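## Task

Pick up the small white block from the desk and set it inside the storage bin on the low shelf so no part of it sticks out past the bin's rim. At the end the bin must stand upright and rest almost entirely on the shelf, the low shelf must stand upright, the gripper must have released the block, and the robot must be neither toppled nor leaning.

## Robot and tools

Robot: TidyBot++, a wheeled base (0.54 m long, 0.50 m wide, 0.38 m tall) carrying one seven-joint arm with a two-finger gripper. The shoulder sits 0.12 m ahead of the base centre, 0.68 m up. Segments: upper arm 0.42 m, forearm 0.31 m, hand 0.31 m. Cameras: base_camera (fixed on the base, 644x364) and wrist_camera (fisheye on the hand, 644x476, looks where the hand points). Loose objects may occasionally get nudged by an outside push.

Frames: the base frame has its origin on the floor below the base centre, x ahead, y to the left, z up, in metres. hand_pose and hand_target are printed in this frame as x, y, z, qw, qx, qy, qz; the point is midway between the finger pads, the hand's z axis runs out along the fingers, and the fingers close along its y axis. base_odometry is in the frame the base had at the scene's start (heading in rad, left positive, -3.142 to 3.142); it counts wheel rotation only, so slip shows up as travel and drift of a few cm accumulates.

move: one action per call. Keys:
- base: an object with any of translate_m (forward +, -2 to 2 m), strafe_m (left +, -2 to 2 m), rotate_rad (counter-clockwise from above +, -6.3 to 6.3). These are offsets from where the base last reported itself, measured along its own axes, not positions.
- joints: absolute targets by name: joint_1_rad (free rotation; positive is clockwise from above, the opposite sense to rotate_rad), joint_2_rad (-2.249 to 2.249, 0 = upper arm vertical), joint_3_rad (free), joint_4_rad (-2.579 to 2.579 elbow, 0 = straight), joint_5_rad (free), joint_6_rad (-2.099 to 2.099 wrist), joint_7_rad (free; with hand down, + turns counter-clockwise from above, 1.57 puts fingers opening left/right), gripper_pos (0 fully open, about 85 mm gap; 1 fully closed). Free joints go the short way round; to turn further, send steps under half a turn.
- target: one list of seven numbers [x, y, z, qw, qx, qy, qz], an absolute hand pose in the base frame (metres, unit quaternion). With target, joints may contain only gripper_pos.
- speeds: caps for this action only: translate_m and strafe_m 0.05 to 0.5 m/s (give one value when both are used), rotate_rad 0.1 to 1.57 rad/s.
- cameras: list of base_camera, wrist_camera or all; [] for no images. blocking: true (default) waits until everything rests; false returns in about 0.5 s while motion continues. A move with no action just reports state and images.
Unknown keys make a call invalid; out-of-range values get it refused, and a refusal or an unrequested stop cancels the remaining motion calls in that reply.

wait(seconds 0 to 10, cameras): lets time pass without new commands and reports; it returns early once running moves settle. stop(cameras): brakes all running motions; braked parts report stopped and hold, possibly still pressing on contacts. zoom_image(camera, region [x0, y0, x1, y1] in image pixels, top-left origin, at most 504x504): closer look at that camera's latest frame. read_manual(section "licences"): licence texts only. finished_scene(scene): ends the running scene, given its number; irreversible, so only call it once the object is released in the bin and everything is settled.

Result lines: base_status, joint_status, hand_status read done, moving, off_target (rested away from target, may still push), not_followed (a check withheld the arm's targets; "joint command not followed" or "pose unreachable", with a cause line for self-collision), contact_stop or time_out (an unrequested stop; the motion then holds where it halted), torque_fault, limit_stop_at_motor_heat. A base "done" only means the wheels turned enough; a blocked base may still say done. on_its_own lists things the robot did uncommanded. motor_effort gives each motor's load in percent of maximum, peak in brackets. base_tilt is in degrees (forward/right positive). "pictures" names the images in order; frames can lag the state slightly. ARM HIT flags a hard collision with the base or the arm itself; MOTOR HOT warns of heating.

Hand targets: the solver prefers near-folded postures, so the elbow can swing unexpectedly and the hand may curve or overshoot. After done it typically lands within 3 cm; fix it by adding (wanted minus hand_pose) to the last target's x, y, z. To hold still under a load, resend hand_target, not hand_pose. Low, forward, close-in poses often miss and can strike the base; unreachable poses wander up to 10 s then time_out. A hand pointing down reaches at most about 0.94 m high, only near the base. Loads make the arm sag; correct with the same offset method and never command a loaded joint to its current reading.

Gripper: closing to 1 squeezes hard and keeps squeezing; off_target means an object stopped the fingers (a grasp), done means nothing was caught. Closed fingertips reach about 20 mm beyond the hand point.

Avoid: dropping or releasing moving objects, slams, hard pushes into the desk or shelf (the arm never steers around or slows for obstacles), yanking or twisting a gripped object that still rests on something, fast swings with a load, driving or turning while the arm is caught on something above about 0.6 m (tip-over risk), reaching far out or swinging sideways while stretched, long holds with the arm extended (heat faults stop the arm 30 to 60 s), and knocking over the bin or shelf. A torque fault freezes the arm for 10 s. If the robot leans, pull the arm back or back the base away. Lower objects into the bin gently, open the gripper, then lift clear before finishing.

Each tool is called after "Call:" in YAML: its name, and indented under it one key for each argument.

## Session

Call:
move:
  joints: {"joint_1_rad":0,"joint_2_rad":0,"joint_3_rad":3.14,"joint_4_rad":-1.4,"joint_5_rad":0,"joint_6_rad":-0.6,"joint_7_rad":1.57}

Call:
move:
  base: {"rotate_rad":1.3}

Call:
move:
  base: {"rotate_rad":1.3}

Call:
move:
  base: {"rotate_rad":1.3}

Scene clock: 2.40 s.
move: done
base_odometry: x=+0.000 y=+0.000 heading=+0.000
base_tilt: forward=+0.4 right=+0.5
base_status: not commanded
joint_positions: joint_1_rad=-0.024 joint_2_rad=-0.020 joint_3_rad=+3.155 joint_4_rad=-1.435 joint_5_rad=+0.039 joint_6_rad=-0.670 joint_7_rad=+1.559 gripper_pos=+0.000
joint_status: all done
motor_effort: joint_1_rad=-1(2) joint_2_rad=-22(22) joint_3_rad=-1(2) joint_4_rad=+21(21) joint_5_rad=+0(1) joint_6_rad=+6(7) joint_7_rad=+0(1)
hand_pose: x=+0.6925 y=-0.0003 z=+0.9980 quat_wxyz=(+0.013, +0.864, +0.007, +0.504) (m; base frame)
hand_target: x=+0.7118 y=+0.0023 z=+1.0265 quat_wxyz=(-0.001, +0.841, +0.000, +0.540) (m; base frame)
hand_status: not commanded
pictures: base_camera, wrist_camera

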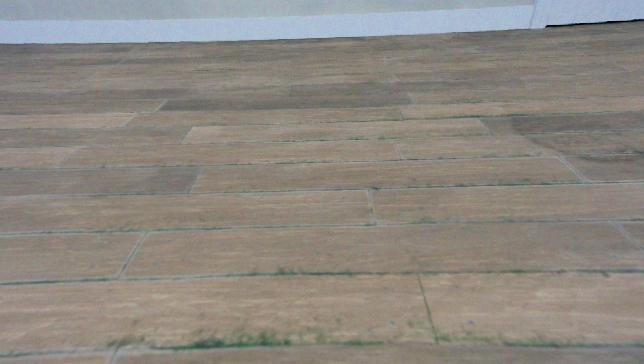

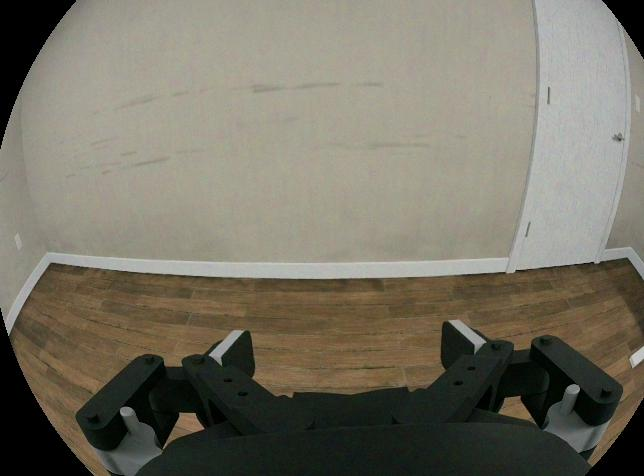

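Scene clock: 4.80 s.
move: done
base_odometry: x=+0.000 y=+0.000 heading=+1.300
base_tilt: forward=+0.4 right=+0.5
base_status: done
joint_positions: joint_1_rad=-0.008 joint_2_rad=-0.010 joint_3_rad=+3.135 joint_4_rad=-1.435 joint_5_rad=+0.039 joint_6_rad=-0.667 joint_7_rad=+1.559 gripper_pos=+0.000
joint_status: not commanded
motor_effort: joint_1_rad=+0(4) joint_2_rad=-22(25) joint_3_rad=+0(3) joint_4_rad=+21(22) joint_5_rad=+0(1) joint_6_rad=+5(7) joint_7_rad=+0(1)
hand_pose: x=+0.6957 y=+0.0022 z=+0.9936 quat_wxyz=(+0.012, +0.865, +0.009, +0.501) (m; base frame)
hand_target: x=+0.7118 y=+0.0023 z=+1.0265 quat_wxyz=(-0.001, +0.841, +0.000, +0.540) (m; base frame)
hand_status: not commanded
pictures: base_camera, wrist_camera

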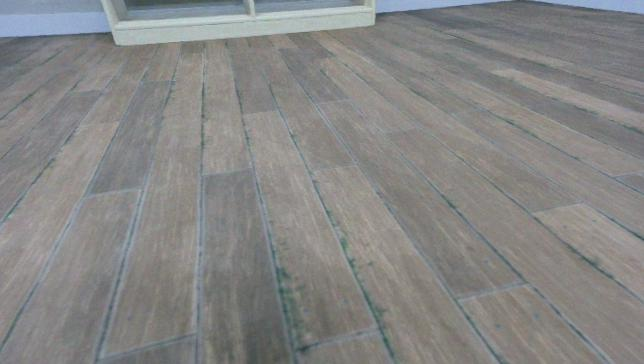

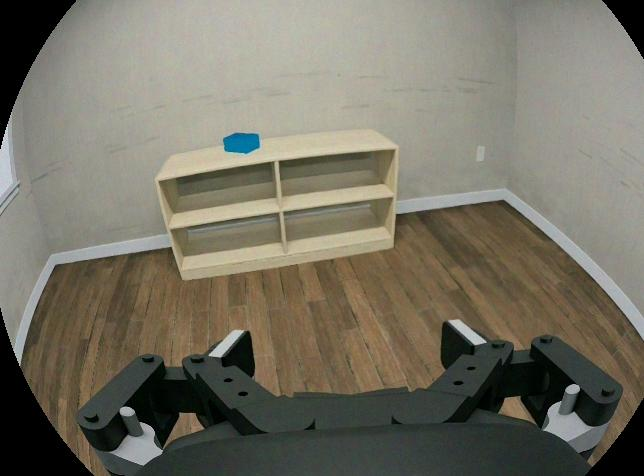

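Scene clock: 6.97 s.
move: done
base_odometry: x=+0.000 y=+0.000 heading=+2.599
base_tilt: forward=+0.4 right=+0.5
base_status: done
joint_positions: joint_1_rad=-0.006 joint_2_rad=-0.005 joint_3_rad=+3.134 joint_4_rad=-1.435 joint_5_rad=+0.039 joint_6_rad=-0.665 joint_7_rad=+1.559 gripper_pos=+0.000
joint_status: not commanded
motor_effort: joint_1_rad=-1(4) joint_2_rad=-22(25) joint_3_rad=-1(3) joint_4_rad=+21(22) joint_5_rad=+0(1) joint_6_rad=+6(7) joint_7_rad=+0(1)
hand_pose: x=+0.6975 y=+0.0019 z=+0.9912 quat_wxyz=(+0.012, +0.866, +0.008, +0.500) (m; base frame)
hand_target: x=+0.7118 y=+0.0023 z=+1.0265 quat_wxyz=(-0.001, +0.841, +0.000, +0.540) (m; base frame)
hand_status: not commanded
pictures: base_camera, wrist_camera

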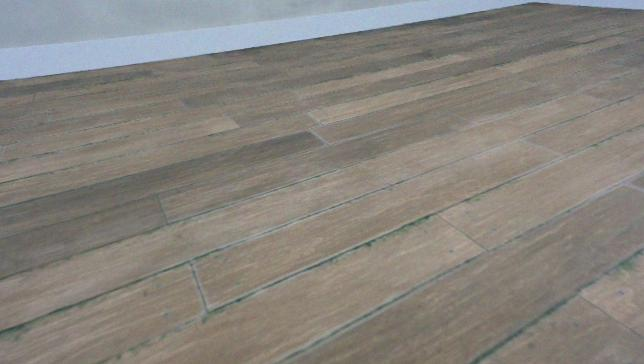

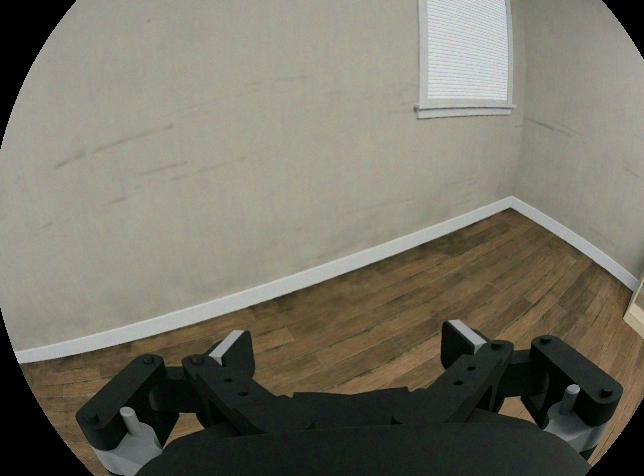

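Scene clock: 9.13 s.
move: done
base_odometry: x=+0.000 y=+0.000 heading=-2.384
base_tilt: forward=+0.4 right=+0.5
base_status: done
joint_positions: joint_1_rad=-0.005 joint_2_rad=-0.004 joint_3_rad=+3.134 joint_4_rad=-1.435 joint_5_rad=+0.039 joint_6_rad=-0.664 joint_7_rad=+1.559 gripper_pos=+0.000
joint_status: not commanded
motor_effort: joint_1_rad=-1(4) joint_2_rad=-22(25) joint_3_rad=+0(4) joint_4_rad=+21(22) joint_5_rad=+0(1) joint_6_rad=+6(8) joint_7_rad=+0(1)
hand_pose: x=+0.6979 y=+0.0016 z=+0.9908 quat_wxyz=(+0.012, +0.866, +0.008, +0.500) (m; base frame)
hand_target: x=+0.7118 y=+0.0023 z=+1.0265 quat_wxyz=(-0.001, +0.841, +0.000, +0.540) (m; base frame)
hand_status: not commanded
pictures: base_camera, wrist_camera

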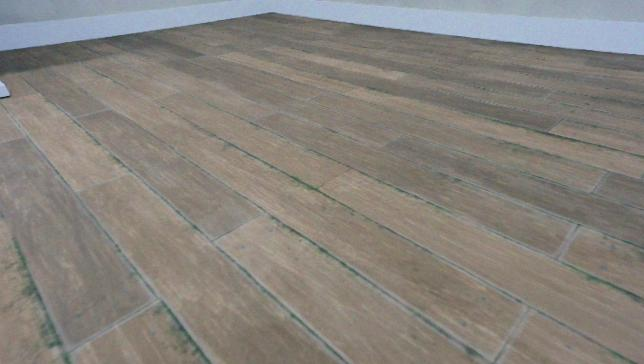

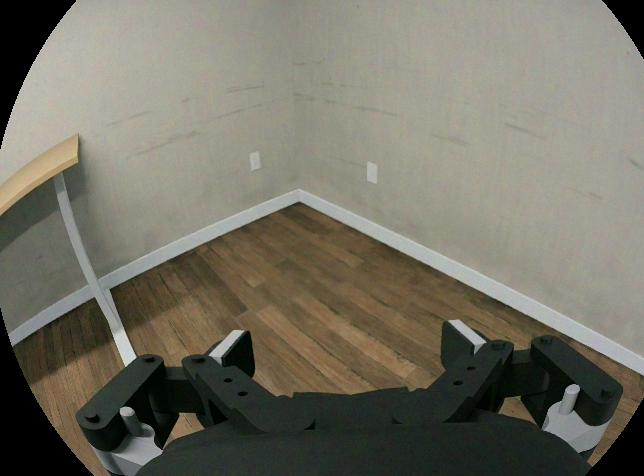

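Call:
move:
  base: {"rotate_rad":0.9}

Call:
zoom_image:
  camera: "wrist_camera"
  region: [100, 60, 600, 300]

Scene clock: 13.43 s.
move: done
base_odometry: x=+0.000 y=+0.000 heading=-1.484
base_tilt: forward=+0.4 right=+0.5
base_status: done
joint_positions: joint_1_rad=-0.005 joint_2_rad=-0.004 joint_3_rad=+3.133 joint_4_rad=-1.435 joint_5_rad=+0.039 joint_6_rad=-0.664 joint_7_rad=+1.559 gripper_pos=+0.000
joint_status: not commanded
motor_effort: joint_1_rad=+0(4) joint_2_rad=-22(24) joint_3_rad=+0(3) joint_4_rad=+22(22) joint_5_rad=+0(1) joint_6_rad=+7(7) joint_7_rad=+0(1)
hand_pose: x=+0.6979 y=+0.0017 z=+0.9908 quat_wxyz=(+0.012, +0.866, +0.008, +0.500) (m; base frame)
hand_target: x=+0.7118 y=+0.0023 z=+1.0265 quat_wxyz=(-0.001, +0.841, +0.000, +0.540) (m; base frame)
hand_status: not commanded
pictures: base_camera, wrist_camera

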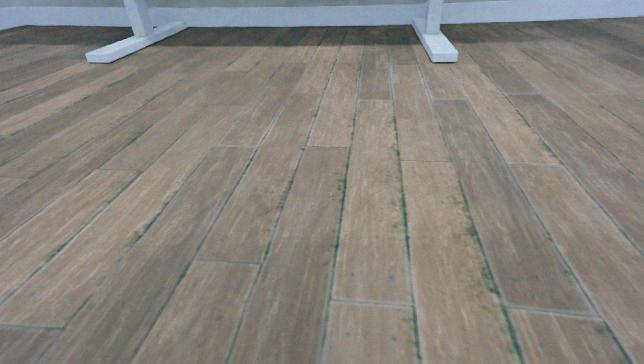

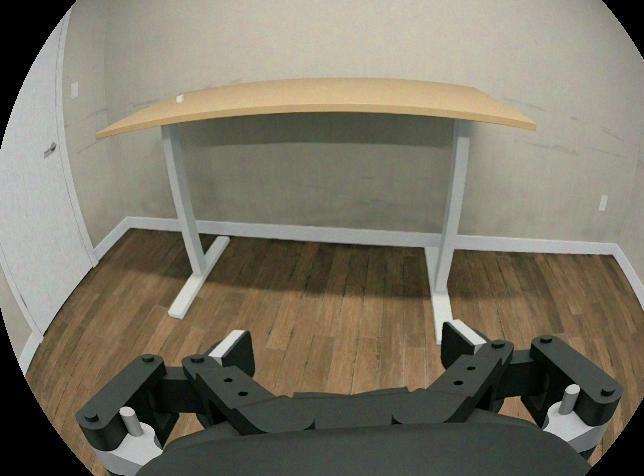

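Scaled by 1.008.

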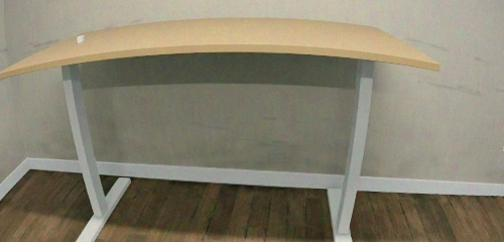

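Call:
move:
  base: {"translate_m":0.92,"strafe_m":0.75,"rotate_rad":-0.1}
  joints: {"joint_2_rad":0.208,"joint_4_rad":-0.673,"joint_6_rad":-1.737,"joint_5_rad":-0.04,"joint_7_rad":1.58}

Scene clock: 32.37 s.
move: done
base_odometry: x=+0.827 y=-0.852 heading=-1.585
base_tilt: forward=+0.4 right=+0.5
base_status: done
joint_positions: joint_1_rad=-0.002 joint_2_rad=+0.204 joint_3_rad=+3.142 joint_4_rad=-0.707 joint_5_rad=+0.031 joint_6_rad=-1.682 joint_7_rad=+1.559 gripper_pos=+0.000
joint_status: all done
motor_effort: joint_1_rad=+0(5) joint_2_rad=-25(28) joint_3_rad=-1(5) joint_4_rad=+16(23) joint_5_rad=+0(1) joint_6_rad=+3(8) joint_7_rad=+0(1)
hand_pose: x=+0.6148 y=-0.0074 z=+1.0210 quat_wxyz=(+0.013, +0.962, -0.011, +0.271) (m; base frame)
hand_target: x=+0.6038 y=+0.0143 z=+1.0242 quat_wxyz=(-0.017, +0.966, +0.013, +0.259) (m; base frame)
hand_status: not commanded
pictures: base_camera, wrist_camera

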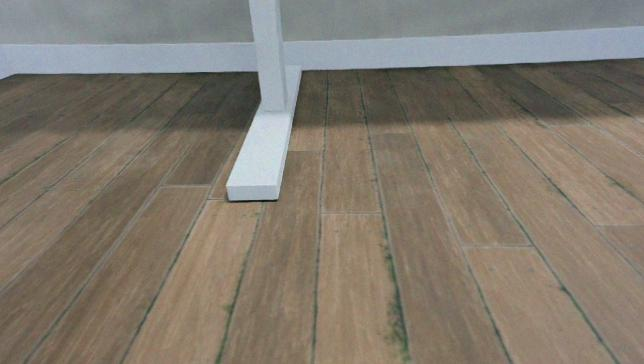

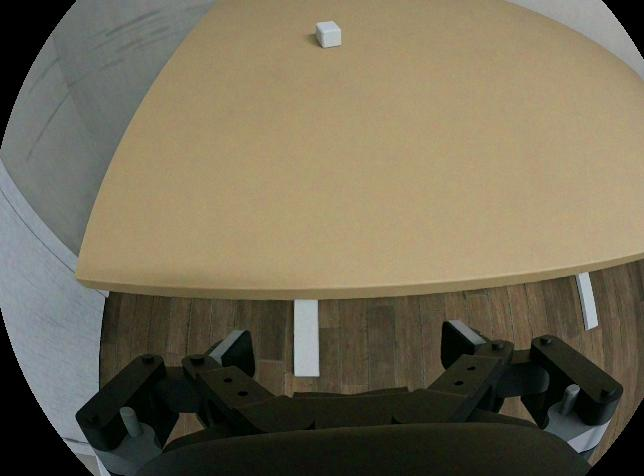

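Call:
zoom_image:
  camera: "wrist_camera"
  region: [300, 5, 360, 65]

Call:
move:
  base: {"translate_m":0.3,"strafe_m":-0.005}

Call:
zoom_image:
  camera: "wrist_camera"
  region: [290, 220, 410, 340]

Scaled by 8.400.

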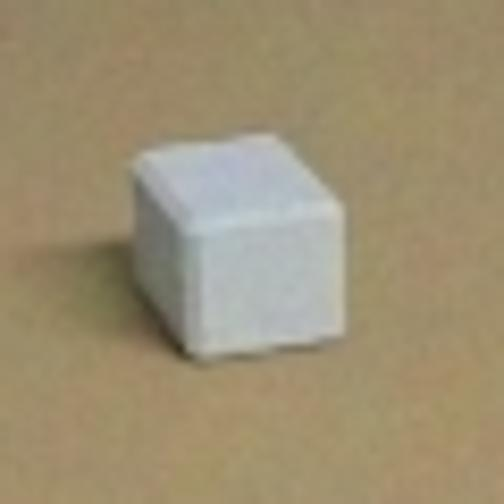

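Scene clock: 42.90 s.
move: done
base_odometry: x=+0.818 y=-1.152 heading=-1.584
base_tilt: forward=+0.4 right=+0.5
base_status: done
joint_positions: joint_1_rad=-0.002 joint_2_rad=+0.210 joint_3_rad=+3.142 joint_4_rad=-0.705 joint_5_rad=+0.031 joint_6_rad=-1.686 joint_7_rad=+1.559 gripper_pos=+0.000
joint_status: not commanded
motor_effort: joint_1_rad=-1(2) joint_2_rad=-25(29) joint_3_rad=-1(1) joint_4_rad=+16(17) joint_5_rad=+0(1) joint_6_rad=+4(4) joint_7_rad=+0(1)
hand_pose: x=+0.6159 y=-0.0073 z=+1.0185 quat_wxyz=(+0.013, +0.963, -0.010, +0.267) (m; base frame)
hand_target: x=+0.6038 y=+0.0143 z=+1.0242 quat_wxyz=(-0.017, +0.966, +0.013, +0.259) (m; base frame)
hand_status: not commanded
pictures: base_camera, wrist_camera

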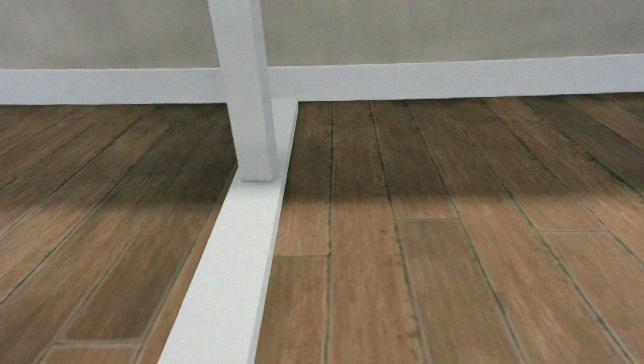

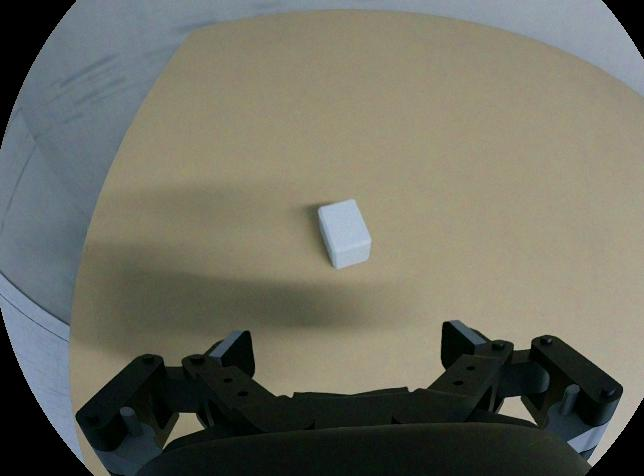

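Scaled by 4.200.

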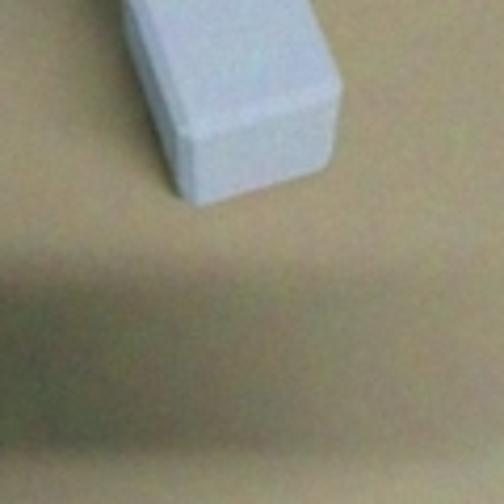

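Call:
move:
  base: {"translate_m":0.09,"strafe_m":-0.186,"rotate_rad":0.285}

Call:
zoom_image:
  camera: "wrist_camera"
  region: [290, 240, 410, 360]

Scene clock: 56.37 s.
move: done
base_odometry: x=+0.630 y=-1.239 heading=-1.299
base_tilt: forward=+0.4 right=+0.5
base_status: done
joint_positions: joint_1_rad=-0.006 joint_2_rad=+0.208 joint_3_rad=+3.138 joint_4_rad=-0.705 joint_5_rad=+0.023 joint_6_rad=-1.686 joint_7_rad=+1.559 gripper_pos=+0.000
joint_status: not commanded
motor_effort: joint_1_rad=-1(4) joint_2_rad=-25(26) joint_3_rad=-1(2) joint_4_rad=+16(17) joint_5_rad=+0(2) joint_6_rad=+3(4) joint_7_rad=+0(1)
hand_pose: x=+0.6154 y=-0.0013 z=+1.0192 quat_wxyz=(+0.007, +0.963, -0.005, +0.268) (m; base frame)
hand_target: x=+0.6038 y=+0.0143 z=+1.0242 quat_wxyz=(-0.017, +0.966, +0.013, +0.259) (m; base frame)
hand_status: not commanded
pictures: base_camera, wrist_camera

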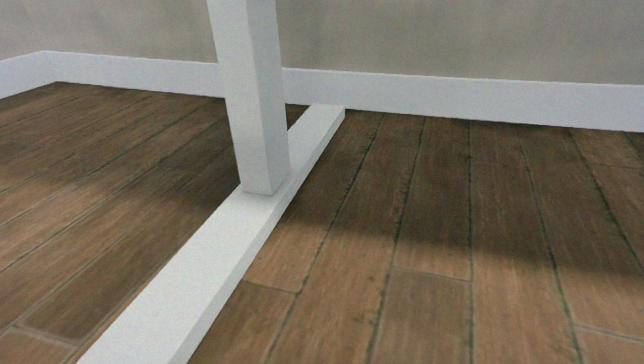

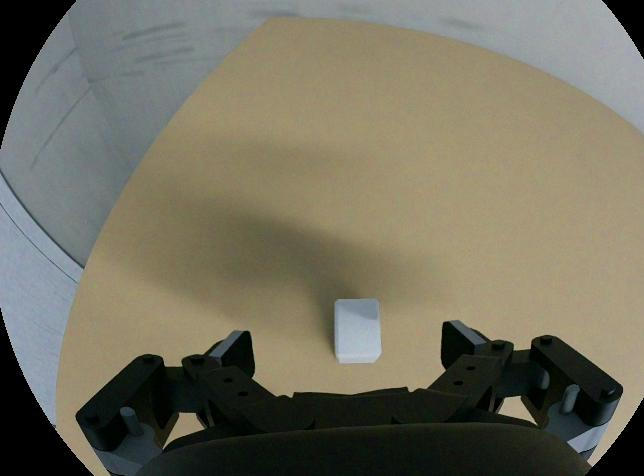

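Scaled by 4.200.

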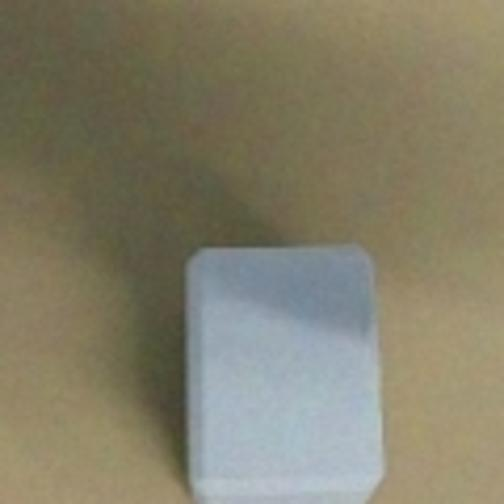

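Call:
move:
  base: {"translate_m":0.028,"strafe_m":-0.006}
  cameras: []

Call:
move:
  joints: {"joint_2_rad":0.106,"joint_4_rad":-1.005,"joint_6_rad":-1.49}
  cameras: ["wrist_camera"]

Call:
zoom_image:
  camera: "wrist_camera"
  region: [220, 280, 480, 420]

Scene clock: 65.60 s.
move: done
base_odometry: x=+0.632 y=-1.268 heading=-1.299
base_tilt: forward=+0.4 right=+0.5
base_status: done
joint_positions: joint_1_rad=-0.006 joint_2_rad=+0.209 joint_3_rad=+3.138 joint_4_rad=-0.704 joint_5_rad=+0.023 joint_6_rad=-1.687 joint_7_rad=+1.559 gripper_pos=+0.000
joint_status: not commanded
motor_effort: joint_1_rad=+0(2) joint_2_rad=-25(29) joint_3_rad=-1(1) joint_4_rad=+16(17) joint_5_rad=+0(1) joint_6_rad=+3(4) joint_7_rad=+0(1)
hand_pose: x=+0.6155 y=-0.0013 z=+1.0189 quat_wxyz=(+0.007, +0.963, -0.005, +0.268) (m; base frame)
hand_target: x=+0.6038 y=+0.0143 z=+1.0242 quat_wxyz=(-0.017, +0.966, +0.013, +0.259) (m; base frame)
hand_status: not commanded
pictures: none
No camera images: "cameras" was empty.

Scene clock: 67.03 s.
move: done
base_odometry: x=+0.632 y=-1.268 heading=-1.299
base_tilt: forward=+0.4 right=+0.5
base_status: not commanded
joint_positions: joint_1_rad=-0.006 joint_2_rad=+0.118 joint_3_rad=+3.138 joint_4_rad=-0.985 joint_5_rad=+0.023 joint_6_rad=-1.557 joint_7_rad=+1.559 gripper_pos=+0.000
joint_status: all done
motor_effort: joint_1_rad=-1(2) joint_2_rad=-23(25) joint_3_rad=-1(1) joint_4_rad=+17(20) joint_5_rad=+0(0) joint_6_rad=+3(4) joint_7_rad=+0(1)
hand_pose: x=+0.5932 y=-0.0014 z=+0.9656 quat_wxyz=(+0.008, +0.971, -0.004, +0.239) (m; base frame)
hand_target: x=+0.6053 y=+0.0145 z=+0.9730 quat_wxyz=(-0.019, +0.963, +0.009, +0.267) (m; base frame)
hand_status: not commanded
pictures: wrist_camera

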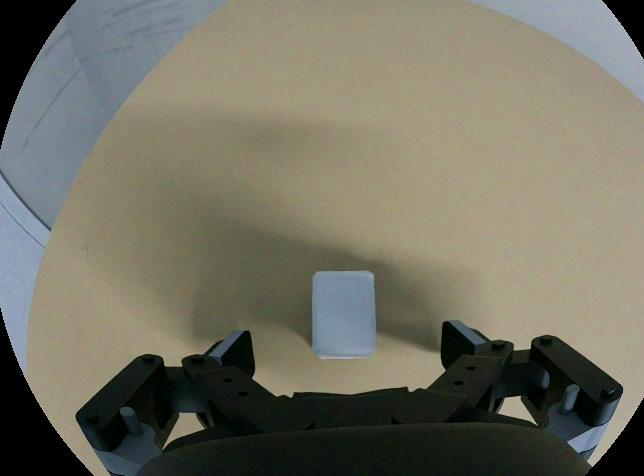

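Scaled by 1.938.

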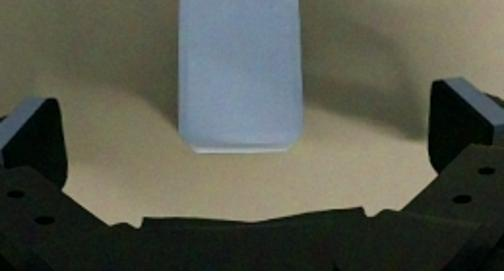

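Call:
move:
  base: {"translate_m":0.02}
  joints: {"joint_2_rad":0.108,"joint_4_rad":-1.025,"joint_6_rad":-1.47}
  cameras: ["wrist_camera"]

Call:
zoom_image:
  camera: "wrist_camera"
  region: [220, 280, 480, 420]

Scene clock: 71.47 s.
move: done
base_odometry: x=+0.637 y=-1.287 heading=-1.299
base_tilt: forward=+0.4 right=+0.5
base_status: done
joint_positions: joint_1_rad=-0.006 joint_2_rad=+0.111 joint_3_rad=+3.138 joint_4_rad=-1.007 joint_5_rad=+0.023 joint_6_rad=-1.533 joint_7_rad=+1.559 gripper_pos=+0.000
joint_status: all done
motor_effort: joint_1_rad=+0(2) joint_2_rad=-23(27) joint_3_rad=+0(2) joint_4_rad=+18(18) joint_5_rad=+0(1) joint_6_rad=+3(4) joint_7_rad=+0(0)
hand_pose: x=+0.5948 y=-0.0014 z=+0.9630 quat_wxyz=(+0.008, +0.970, -0.003, +0.243) (m; base frame)
hand_target: x=+0.6086 y=+0.0145 z=+0.9664 quat_wxyz=(-0.019, +0.964, +0.009, +0.266) (m; base frame)
hand_status: not commanded
pictures: wrist_camera

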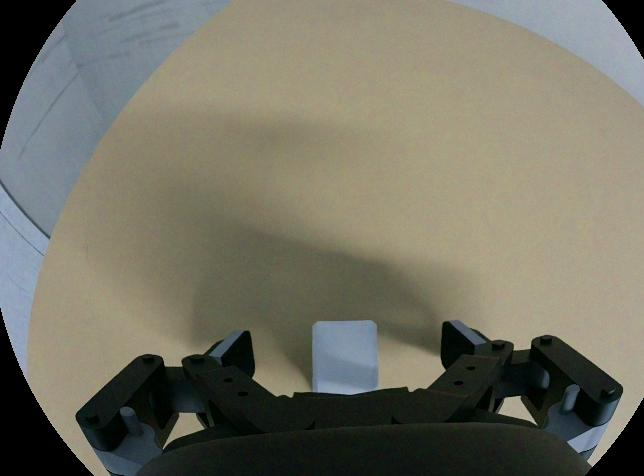

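Scaled by 1.938.

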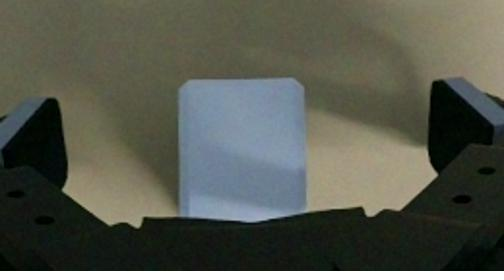

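Call:
move:
  joints: {"gripper_pos":0.76}

Scene clock: 76.67 s.
move: done
base_odometry: x=+0.637 y=-1.287 heading=-1.299
base_tilt: forward=+0.4 right=+0.5
base_status: not commanded
joint_positions: joint_1_rad=-0.006 joint_2_rad=+0.097 joint_3_rad=+3.138 joint_4_rad=-1.007 joint_5_rad=+0.021 joint_6_rad=-1.522 joint_7_rad=+1.559 gripper_pos=+0.744
joint_status: all done
motor_effort: joint_1_rad=+0(1) joint_2_rad=-19(23) joint_3_rad=+0(1) joint_4_rad=+15(18) joint_5_rad=+1(2) joint_6_rad=+2(3) joint_7_rad=+1(1)
hand_pose: x=+0.5940 y=-0.0007 z=+0.9712 quat_wxyz=(+0.007, +0.967, -0.003, +0.255) (m; base frame)
hand_target: x=+0.6086 y=+0.0145 z=+0.9664 quat_wxyz=(-0.019, +0.964, +0.009, +0.266) (m; base frame)
hand_status: not commanded
pictures: base_camera, wrist_camera

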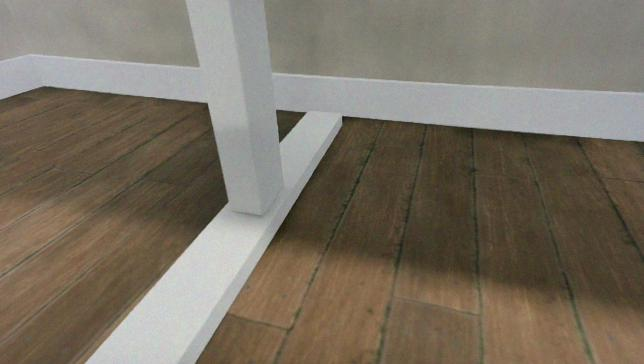

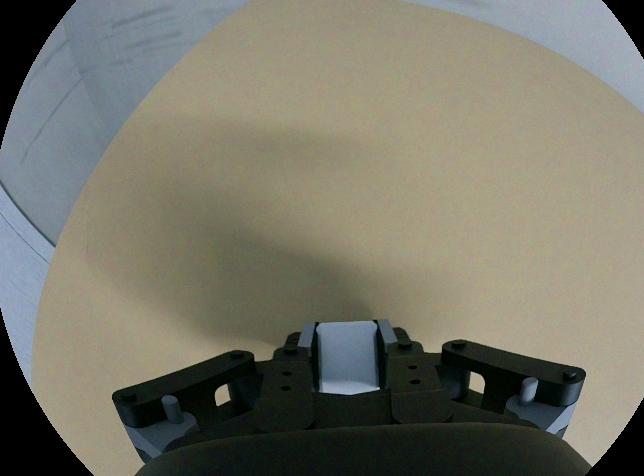

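Call:
move:
  joints: {"gripper_pos":0.87}
  cameras: []

Call:
move:
  joints: {"joint_2_rad":0.208,"joint_4_rad":-0.673,"joint_6_rad":-1.737}
  cameras: ["wrist_camera"]

Scene clock: 79.23 s.
move: off_target
base_odometry: x=+0.637 y=-1.287 heading=-1.299
base_tilt: forward=+0.4 right=+0.5
base_status: not commanded
joint_positions: joint_1_rad=-0.006 joint_2_rad=+0.097 joint_3_rad=+3.138 joint_4_rad=-1.007 joint_5_rad=+0.021 joint_6_rad=-1.522 joint_7_rad=+1.559 gripper_pos=+0.754
joint_status: gripper_pos off_target (ended at +0.754, target +0.870)
motor_effort: joint_1_rad=+0(1) joint_2_rad=-19(20) joint_3_rad=+0(1) joint_4_rad=+15(16) joint_5_rad=+1(1) joint_6_rad=+2(3) joint_7_rad=+0(1)
hand_pose: x=+0.5939 y=-0.0007 z=+0.9713 quat_wxyz=(+0.007, +0.967, -0.003, +0.255) (m; base frame)
hand_target: x=+0.6086 y=+0.0145 z=+0.9664 quat_wxyz=(-0.019, +0.964, +0.009, +0.266) (m; base frame)
hand_status: not commanded
pictures: none
No camera images: "cameras" was empty.

Scene clock: 80.70 s.
move: done
base_odometry: x=+0.637 y=-1.287 heading=-1.299
base_tilt: forward=+0.4 right=+0.5
base_status: not commanded
joint_positions: joint_1_rad=-0.006 joint_2_rad=+0.187 joint_3_rad=+3.138 joint_4_rad=-0.707 joint_5_rad=+0.021 joint_6_rad=-1.681 joint_7_rad=+1.559 gripper_pos=+0.754
joint_status: all done
motor_effort: joint_1_rad=+0(1) joint_2_rad=-24(26) joint_3_rad=+0(1) joint_4_rad=+16(19) joint_5_rad=+0(1) joint_6_rad=+4(5) joint_7_rad=+0(1)
hand_pose: x=+0.6095 y=-0.0007 z=+1.0297 quat_wxyz=(+0.006, +0.960, -0.005, +0.280) (m; base frame)
hand_target: x=+0.6038 y=+0.0143 z=+1.0242 quat_wxyz=(-0.017, +0.966, +0.013, +0.259) (m; base frame)
hand_status: not commanded
pictures: wrist_camera

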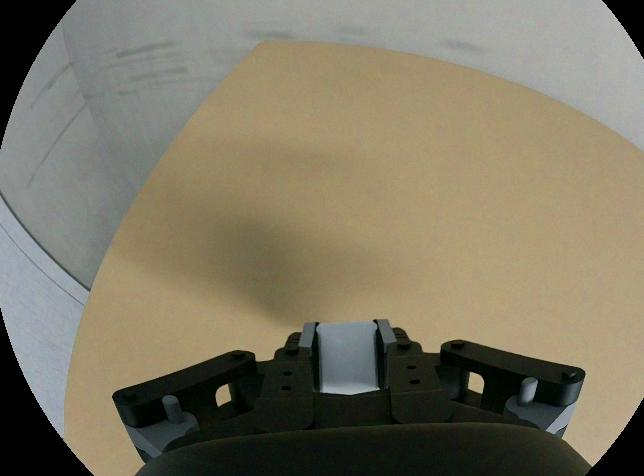

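Call:
move:
  base: {"translate_m":-0.9}
  cameras: []

Call:
move:
  base: {"rotate_rad":2.86}
  joints: {"joint_2_rad":0,"joint_4_rad":-1.4,"joint_6_rad":-0.6}

Scene clock: 91.13 s.
move: done
base_odometry: x=+0.395 y=-0.420 heading=-1.299
base_tilt: forward=+0.4 right=+0.5
base_status: done
joint_positions: joint_1_rad=-0.006 joint_2_rad=+0.201 joint_3_rad=+3.138 joint_4_rad=-0.705 joint_5_rad=+0.020 joint_6_rad=-1.687 joint_7_rad=+1.559 gripper_pos=+0.754
joint_status: not commanded
motor_effort: joint_1_rad=-1(2) joint_2_rad=-24(29) joint_3_rad=+0(1) joint_4_rad=+16(17) joint_5_rad=+0(1) joint_6_rad=+3(4) joint_7_rad=+0(1)
hand_pose: x=+0.6126 y=-0.0005 z=+1.0226 quat_wxyz=(+0.006, +0.963, -0.005, +0.271) (m; base frame)
hand_target: x=+0.6038 y=+0.0143 z=+1.0242 quat_wxyz=(-0.017, +0.966, +0.013, +0.259) (m; base frame)
hand_status: not commanded
pictures: none
No camera images: "cameras" was empty.

Scene clock: 94.30 s.
move: done
base_odometry: x=+0.395 y=-0.420 heading=+1.561
base_tilt: forward=+0.4 right=+0.5
base_status: done
joint_positions: joint_1_rad=-0.005 joint_2_rad=+0.011 joint_3_rad=+3.137 joint_4_rad=-1.382 joint_5_rad=+0.020 joint_6_rad=-0.671 joint_7_rad=+1.559 gripper_pos=+0.754
joint_status: all done
motor_effort: joint_1_rad=+0(4) joint_2_rad=-23(30) joint_3_rad=+0(3) joint_4_rad=+21(23) joint_5_rad=+0(1) joint_6_rad=+7(7) joint_7_rad=+0(1)
hand_pose: x=+0.7071 y=+0.0033 z=+1.0114 quat_wxyz=(+0.004, +0.858, +0.003, +0.514) (m; base frame)
hand_target: x=+0.7118 y=+0.0093 z=+1.0266 quat_wxyz=(-0.016, +0.841, -0.003, +0.540) (m; base frame)
hand_status: not commanded
pictures: base_camera, wrist_camera

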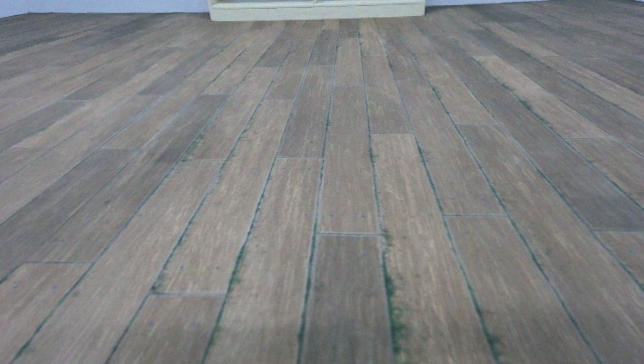

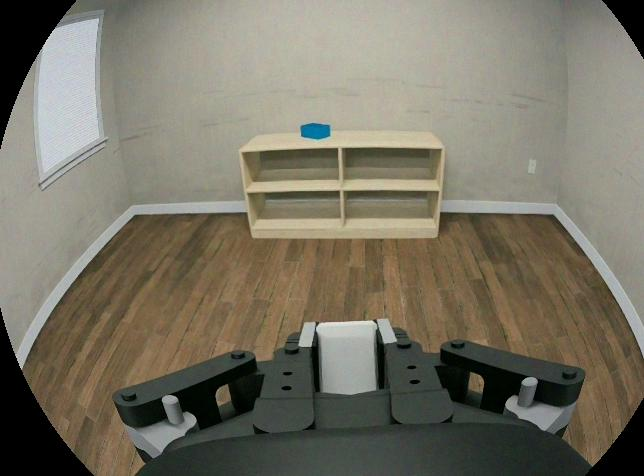

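Call:
move:
  base: {"translate_m":1.8,"strafe_m":0.175}
  joints: {"joint_2_rad":0.208,"joint_4_rad":-0.673,"joint_6_rad":-1.737}

Scene clock: 105.17 s.
move: done
base_odometry: x=+0.238 y=+1.381 heading=+1.562
base_tilt: forward=+0.4 right=+0.5
base_status: done
joint_positions: joint_1_rad=-0.005 joint_2_rad=+0.204 joint_3_rad=+3.137 joint_4_rad=-0.707 joint_5_rad=+0.020 joint_6_rad=-1.684 joint_7_rad=+1.559 gripper_pos=+0.754
joint_status: all done
motor_effort: joint_1_rad=+0(1) joint_2_rad=-25(28) joint_3_rad=+0(1) joint_4_rad=+16(23) joint_5_rad=+0(1) joint_6_rad=+3(8) joint_7_rad=+0(1)
hand_pose: x=+0.6144 y=-0.0004 z=+1.0205 quat_wxyz=(+0.006, +0.963, -0.005, +0.270) (m; base frame)
hand_target: x=+0.6038 y=+0.0143 z=+1.0242 quat_wxyz=(-0.017, +0.966, +0.013, +0.259) (m; base frame)
hand_status: not commanded
pictures: base_camera, wrist_camera

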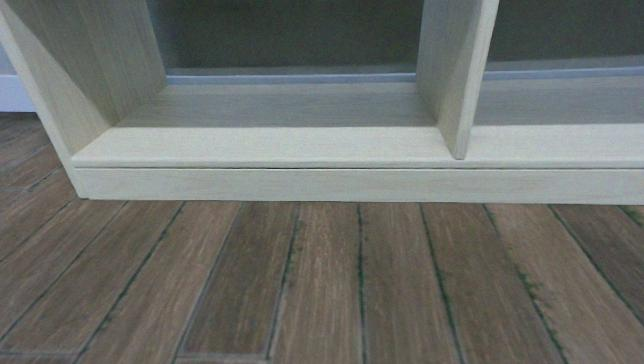

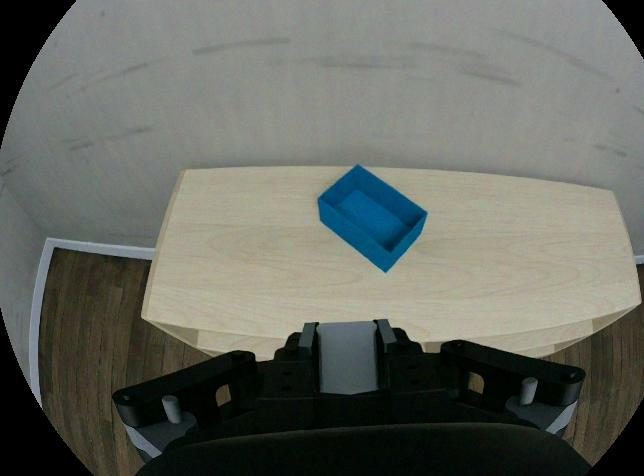

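Call:
move:
  base: {"translate_m":0.39,"strafe_m":-0.055}
  joints: {"joint_2_rad":0.229,"joint_4_rad":-0.94,"joint_6_rad":-1.95,"joint_7_rad":0.84}
  cameras: ["wrist_camera"]

Scene clock: 118.77 s.
move: done
base_odometry: x=+0.296 y=+1.771 heading=+1.562
base_tilt: forward=+0.4 right=+0.5
base_status: done
joint_positions: joint_1_rad=-0.005 joint_2_rad=+0.227 joint_3_rad=+3.137 joint_4_rad=-0.921 joint_5_rad=+0.020 joint_6_rad=-1.891 joint_7_rad=+0.901 gripper_pos=+0.754
joint_status: all done
motor_effort: joint_1_rad=-1(2) joint_2_rad=-26(29) joint_3_rad=+0(1) joint_4_rad=+16(18) joint_5_rad=+0(1) joint_6_rad=+0(4) joint_7_rad=+0(1)
hand_pose: x=+0.5322 y=-0.0008 z=+0.9113 quat_wxyz=(-0.009, +0.944, -0.327, +0.051) (m; base frame)
hand_target: x=+0.5107 y=+0.0134 z=+0.9035 quat_wxyz=(-0.021, +0.937, -0.349, +0.004) (m; base frame)
hand_status: not commanded
pictures: wrist_camera

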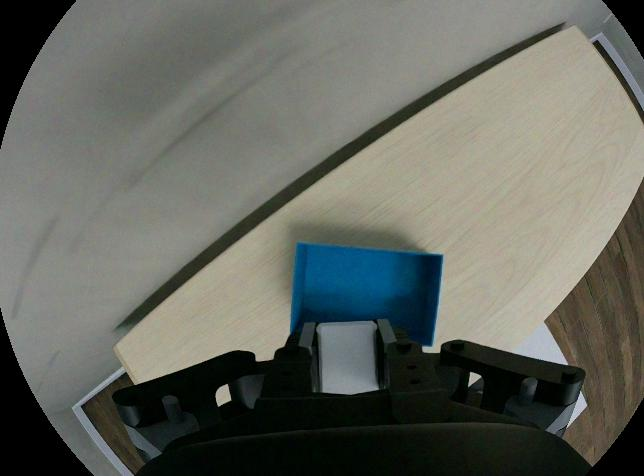

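Call:
move:
  base: {"translate_m":-0.04,"strafe_m":-0.017}
  joints: {"joint_2_rad":0.332,"joint_4_rad":-1.325,"joint_6_rad":-1.485,"joint_7_rad":0.77}
  cameras: ["wrist_camera"]

Scene clock: 126.77 s.
move: done
base_odometry: x=+0.313 y=+1.731 heading=+1.562
base_tilt: forward=+0.4 right=+0.5
base_status: done
joint_positions: joint_1_rad=-0.005 joint_2_rad=+0.327 joint_3_rad=+3.137 joint_4_rad=-1.308 joint_5_rad=+0.020 joint_6_rad=-1.547 joint_7_rad=+0.831 gripper_pos=+0.754
joint_status: all done
motor_effort: joint_1_rad=-1(2) joint_2_rad=-30(33) joint_3_rad=-1(1) joint_4_rad=+16(19) joint_5_rad=+0(1) joint_6_rad=-1(2) joint_7_rad=+0(1)
hand_pose: x=+0.5553 y=-0.0008 z=+0.7491 quat_wxyz=(+0.016, +0.934, -0.356, -0.015) (m; base frame)
hand_target: x=+0.5692 y=+0.0144 z=+0.7415 quat_wxyz=(-0.019, +0.920, -0.391, -0.008) (m; base frame)
hand_status: not commanded
pictures: wrist_camera

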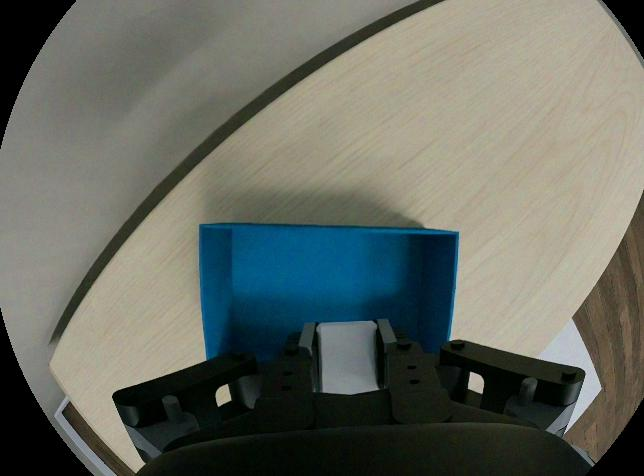

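Call:
move:
  joints: {"joint_2_rad":0.40,"joint_4_rad":-1.59,"joint_6_rad":-1.14}
  cameras: ["wrist_camera"]

Scene clock: 131.43 s.
move: done
base_odometry: x=+0.313 y=+1.731 heading=+1.562
base_tilt: forward=+0.4 right=+0.5
base_status: not commanded
joint_positions: joint_1_rad=-0.005 joint_2_rad=+0.390 joint_3_rad=+3.137 joint_4_rad=-1.573 joint_5_rad=+0.020 joint_6_rad=-1.202 joint_7_rad=+0.831 gripper_pos=+0.754
joint_status: all done
motor_effort: joint_1_rad=-1(1) joint_2_rad=-31(34) joint_3_rad=-1(1) joint_4_rad=+15(18) joint_5_rad=+0(0) joint_6_rad=-1(3) joint_7_rad=+0(1)
hand_pose: x=+0.5622 y=-0.0002 z=+0.6399 quat_wxyz=(+0.012, +0.935, -0.354, -0.008) (m; base frame)
hand_target: x=+0.5737 y=+0.0134 z=+0.6304 quat_wxyz=(-0.019, +0.918, -0.397, -0.002) (m; base frame)
hand_status: not commanded
pictures: wrist_camera

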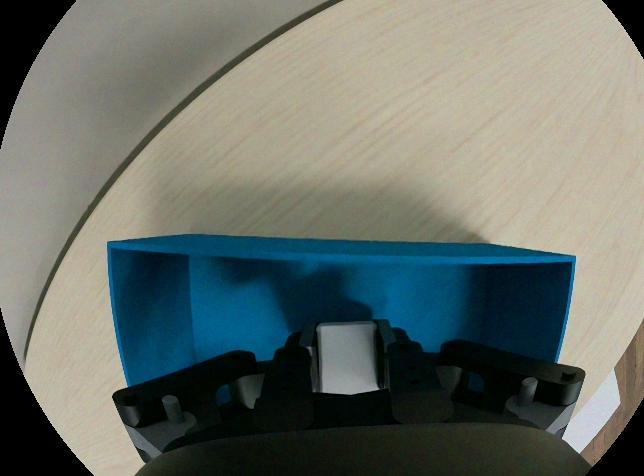

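Call:
move:
  joints: {"joint_2_rad":0.414,"joint_4_rad":-1.617,"joint_6_rad":-1.11}
  cameras: []

Call:
move:
  joints: {"joint_2_rad":0.424,"joint_4_rad":-1.637,"joint_6_rad":-1.09}
  cameras: ["wrist_camera"]

Scene clock: 135.07 s.
move: done
base_odometry: x=+0.313 y=+1.731 heading=+1.562
base_tilt: forward=+0.4 right=+0.5
base_status: not commanded
joint_positions: joint_1_rad=-0.005 joint_2_rad=+0.387 joint_3_rad=+3.137 joint_4_rad=-1.590 joint_5_rad=+0.020 joint_6_rad=-1.172 joint_7_rad=+0.831 gripper_pos=+0.754
joint_status: all done
motor_effort: joint_1_rad=-1(2) joint_2_rad=-26(31) joint_3_rad=-1(1) joint_4_rad=+12(16) joint_5_rad=+0(1) joint_6_rad=-1(3) joint_7_rad=+0(1)
hand_pose: x=+0.5644 y=-0.0001 z=+0.6360 quat_wxyz=(+0.009, +0.935, -0.354, +0.000) (m; base frame)
hand_target: x=+0.5702 y=+0.0132 z=+0.6163 quat_wxyz=(-0.017, +0.918, -0.397, -0.007) (m; base frame)
hand_status: not commanded
pictures: none
No camera images: "cameras" was empty.

Scene clock: 135.63 s.
move: off_target
base_odometry: x=+0.313 y=+1.731 heading=+1.562
base_tilt: forward=+0.4 right=+0.5
base_status: not commanded
joint_positions: joint_1_rad=-0.005 joint_2_rad=+0.383 joint_3_rad=+3.137 joint_4_rad=-1.596 joint_5_rad=+0.020 joint_6_rad=-1.163 joint_7_rad=+0.831 gripper_pos=+0.754
joint_status: joint_2_rad off_target (ended at +0.383, target +0.424); joint_4_rad off_target (ended at -1.596, target -1.637); the others done
motor_effort: joint_1_rad=+0(2) joint_2_rad=-23(26) joint_3_rad=-1(2) joint_4_rad=+12(13) joint_5_rad=+0(0) joint_6_rad=+1(1) joint_7_rad=+0(1)
hand_pose: x=+0.5645 y=-0.0001 z=+0.6358 quat_wxyz=(+0.008, +0.935, -0.354, +0.003) (m; base frame)
hand_target: x=+0.5666 y=+0.0131 z=+0.6063 quat_wxyz=(-0.015, +0.917, -0.398, -0.011) (m; base frame)
hand_status: not commanded
pictures: wrist_camera

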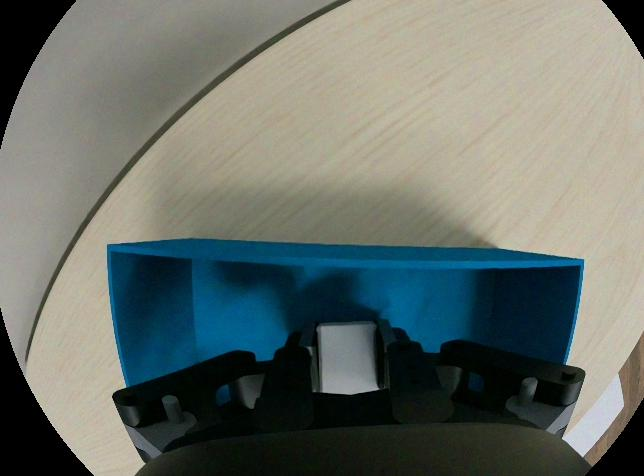

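Contact. Relax, release, lift.

Call:
move:
  joints: {"joint_2_rad":0.4,"joint_4_rad":-1.59,"joint_6_rad":-1.13}
  cameras: []

Call:
move:
  joints: {"gripper_pos":0.48}
  cameras: []

Call:
move:
  joints: {"joint_2_rad":0.332,"joint_4_rad":-1.325,"joint_6_rad":-1.485}
  cameras: ["wrist_camera"]

Call:
move:
  joints: {"joint_2_rad":0.229,"joint_4_rad":-0.94,"joint_6_rad":-1.95}
  base: {"translate_m":-0.1}
  cameras: ["wrist_camera"]

Scene clock: 141.40 s.
move: done
base_odometry: x=+0.313 y=+1.731 heading=+1.562
base_tilt: forward=+0.4 right=+0.5
base_status: not commanded
joint_positions: joint_1_rad=-0.005 joint_2_rad=+0.383 joint_3_rad=+3.137 joint_4_rad=-1.595 joint_5_rad=+0.020 joint_6_rad=-1.163 joint_7_rad=+0.831 gripper_pos=+0.754
joint_status: all done
motor_effort: joint_1_rad=+0(2) joint_2_rad=-28(30) joint_3_rad=-1(1) joint_4_rad=+14(15) joint_5_rad=+0(1) joint_6_rad=-1(2) joint_7_rad=+0(1)
hand_pose: x=+0.5651 y=-0.0001 z=+0.6363 quat_wxyz=(+0.008, +0.935, -0.354, +0.003) (m; base frame)
hand_target: x=+0.5768 y=+0.0133 z=+0.6304 quat_wxyz=(-0.021, +0.918, -0.397, +0.003) (m; base frame)
hand_status: not commanded
pictures: none
No camera images: "cameras" was empty.

Scene clock: 142.17 s.
move: done
base_odometry: x=+0.313 y=+1.731 heading=+1.562
base_tilt: forward=+0.4 right=+0.5
base_status: not commanded
joint_positions: joint_1_rad=-0.005 joint_2_rad=+0.387 joint_3_rad=+3.137 joint_4_rad=-1.595 joint_5_rad=+0.020 joint_6_rad=-1.163 joint_7_rad=+0.831 gripper_pos=+0.480
joint_status: all done
motor_effort: joint_1_rad=+0(1) joint_2_rad=-31(32) joint_3_rad=-1(1) joint_4_rad=+15(16) joint_5_rad=+0(1) joint_6_rad=-1(2) joint_7_rad=+0(1)
hand_pose: x=+0.5649 y=-0.0001 z=+0.6344 quat_wxyz=(+0.008, +0.935, -0.354, +0.001) (m; base frame)
hand_target: x=+0.5768 y=+0.0133 z=+0.6304 quat_wxyz=(-0.021, +0.918, -0.397, +0.003) (m; base frame)
hand_status: not commanded
pictures: none
No camera images: "cameras" was empty.

Scene clock: 143.80 s.
move: done
base_odometry: x=+0.313 y=+1.731 heading=+1.562
base_tilt: forward=+0.4 right=+0.5
base_status: not commanded
joint_positions: joint_1_rad=-0.005 joint_2_rad=+0.330 joint_3_rad=+3.137 joint_4_rad=-1.356 joint_5_rad=+0.020 joint_6_rad=-1.424 joint_7_rad=+0.831 gripper_pos=+0.480
joint_status: all done
motor_effort: joint_1_rad=-1(2) joint_2_rad=-30(34) joint_3_rad=-1(1) joint_4_rad=+17(17) joint_5_rad=+0(1) joint_6_rad=-1(2) joint_7_rad=+0(1)
hand_pose: x=+0.5777 y=-0.0005 z=+0.7326 quat_wxyz=(+0.003, +0.934, -0.356, +0.018) (m; base frame)
hand_target: x=+0.5692 y=+0.0144 z=+0.7415 quat_wxyz=(-0.019, +0.920, -0.391, -0.008) (m; base frame)
hand_status: not commanded
pictures: wrist_camera

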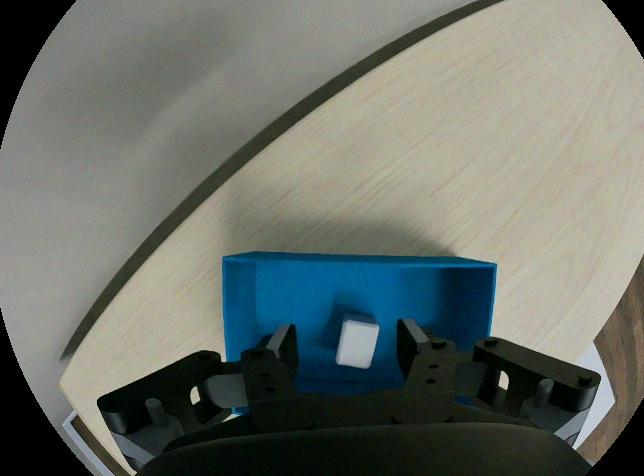

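Scene clock: 145.70 s.
move: done
base_odometry: x=+0.312 y=+1.631 heading=+1.563
base_tilt: forward=+0.4 right=+0.5
base_status: done
joint_positions: joint_1_rad=-0.005 joint_2_rad=+0.223 joint_3_rad=+3.137 joint_4_rad=-0.973 joint_5_rad=+0.020 joint_6_rad=-1.888 joint_7_rad=+0.831 gripper_pos=+0.480
joint_status: all done
motor_effort: joint_1_rad=+0(1) joint_2_rad=-25(34) joint_3_rad=+0(2) joint_4_rad=+15(19) joint_5_rad=+0(1) joint_6_rad=+0(2) joint_7_rad=+0(1)
hand_pose: x=+0.5224 y=-0.0009 z=+0.8967 quat_wxyz=(-0.002, +0.932, -0.360, +0.030) (m; base frame)
hand_target: x=+0.5107 y=+0.0134 z=+0.9036 quat_wxyz=(-0.022, +0.924, -0.382, +0.003) (m; base frame)
hand_status: not commanded
pictures: wrist_camera

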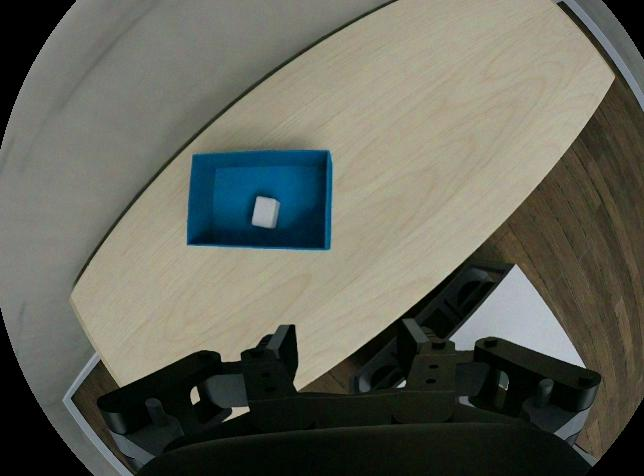

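Call:
finished_scene:
  scene: 3

The scene is finished: the task was done.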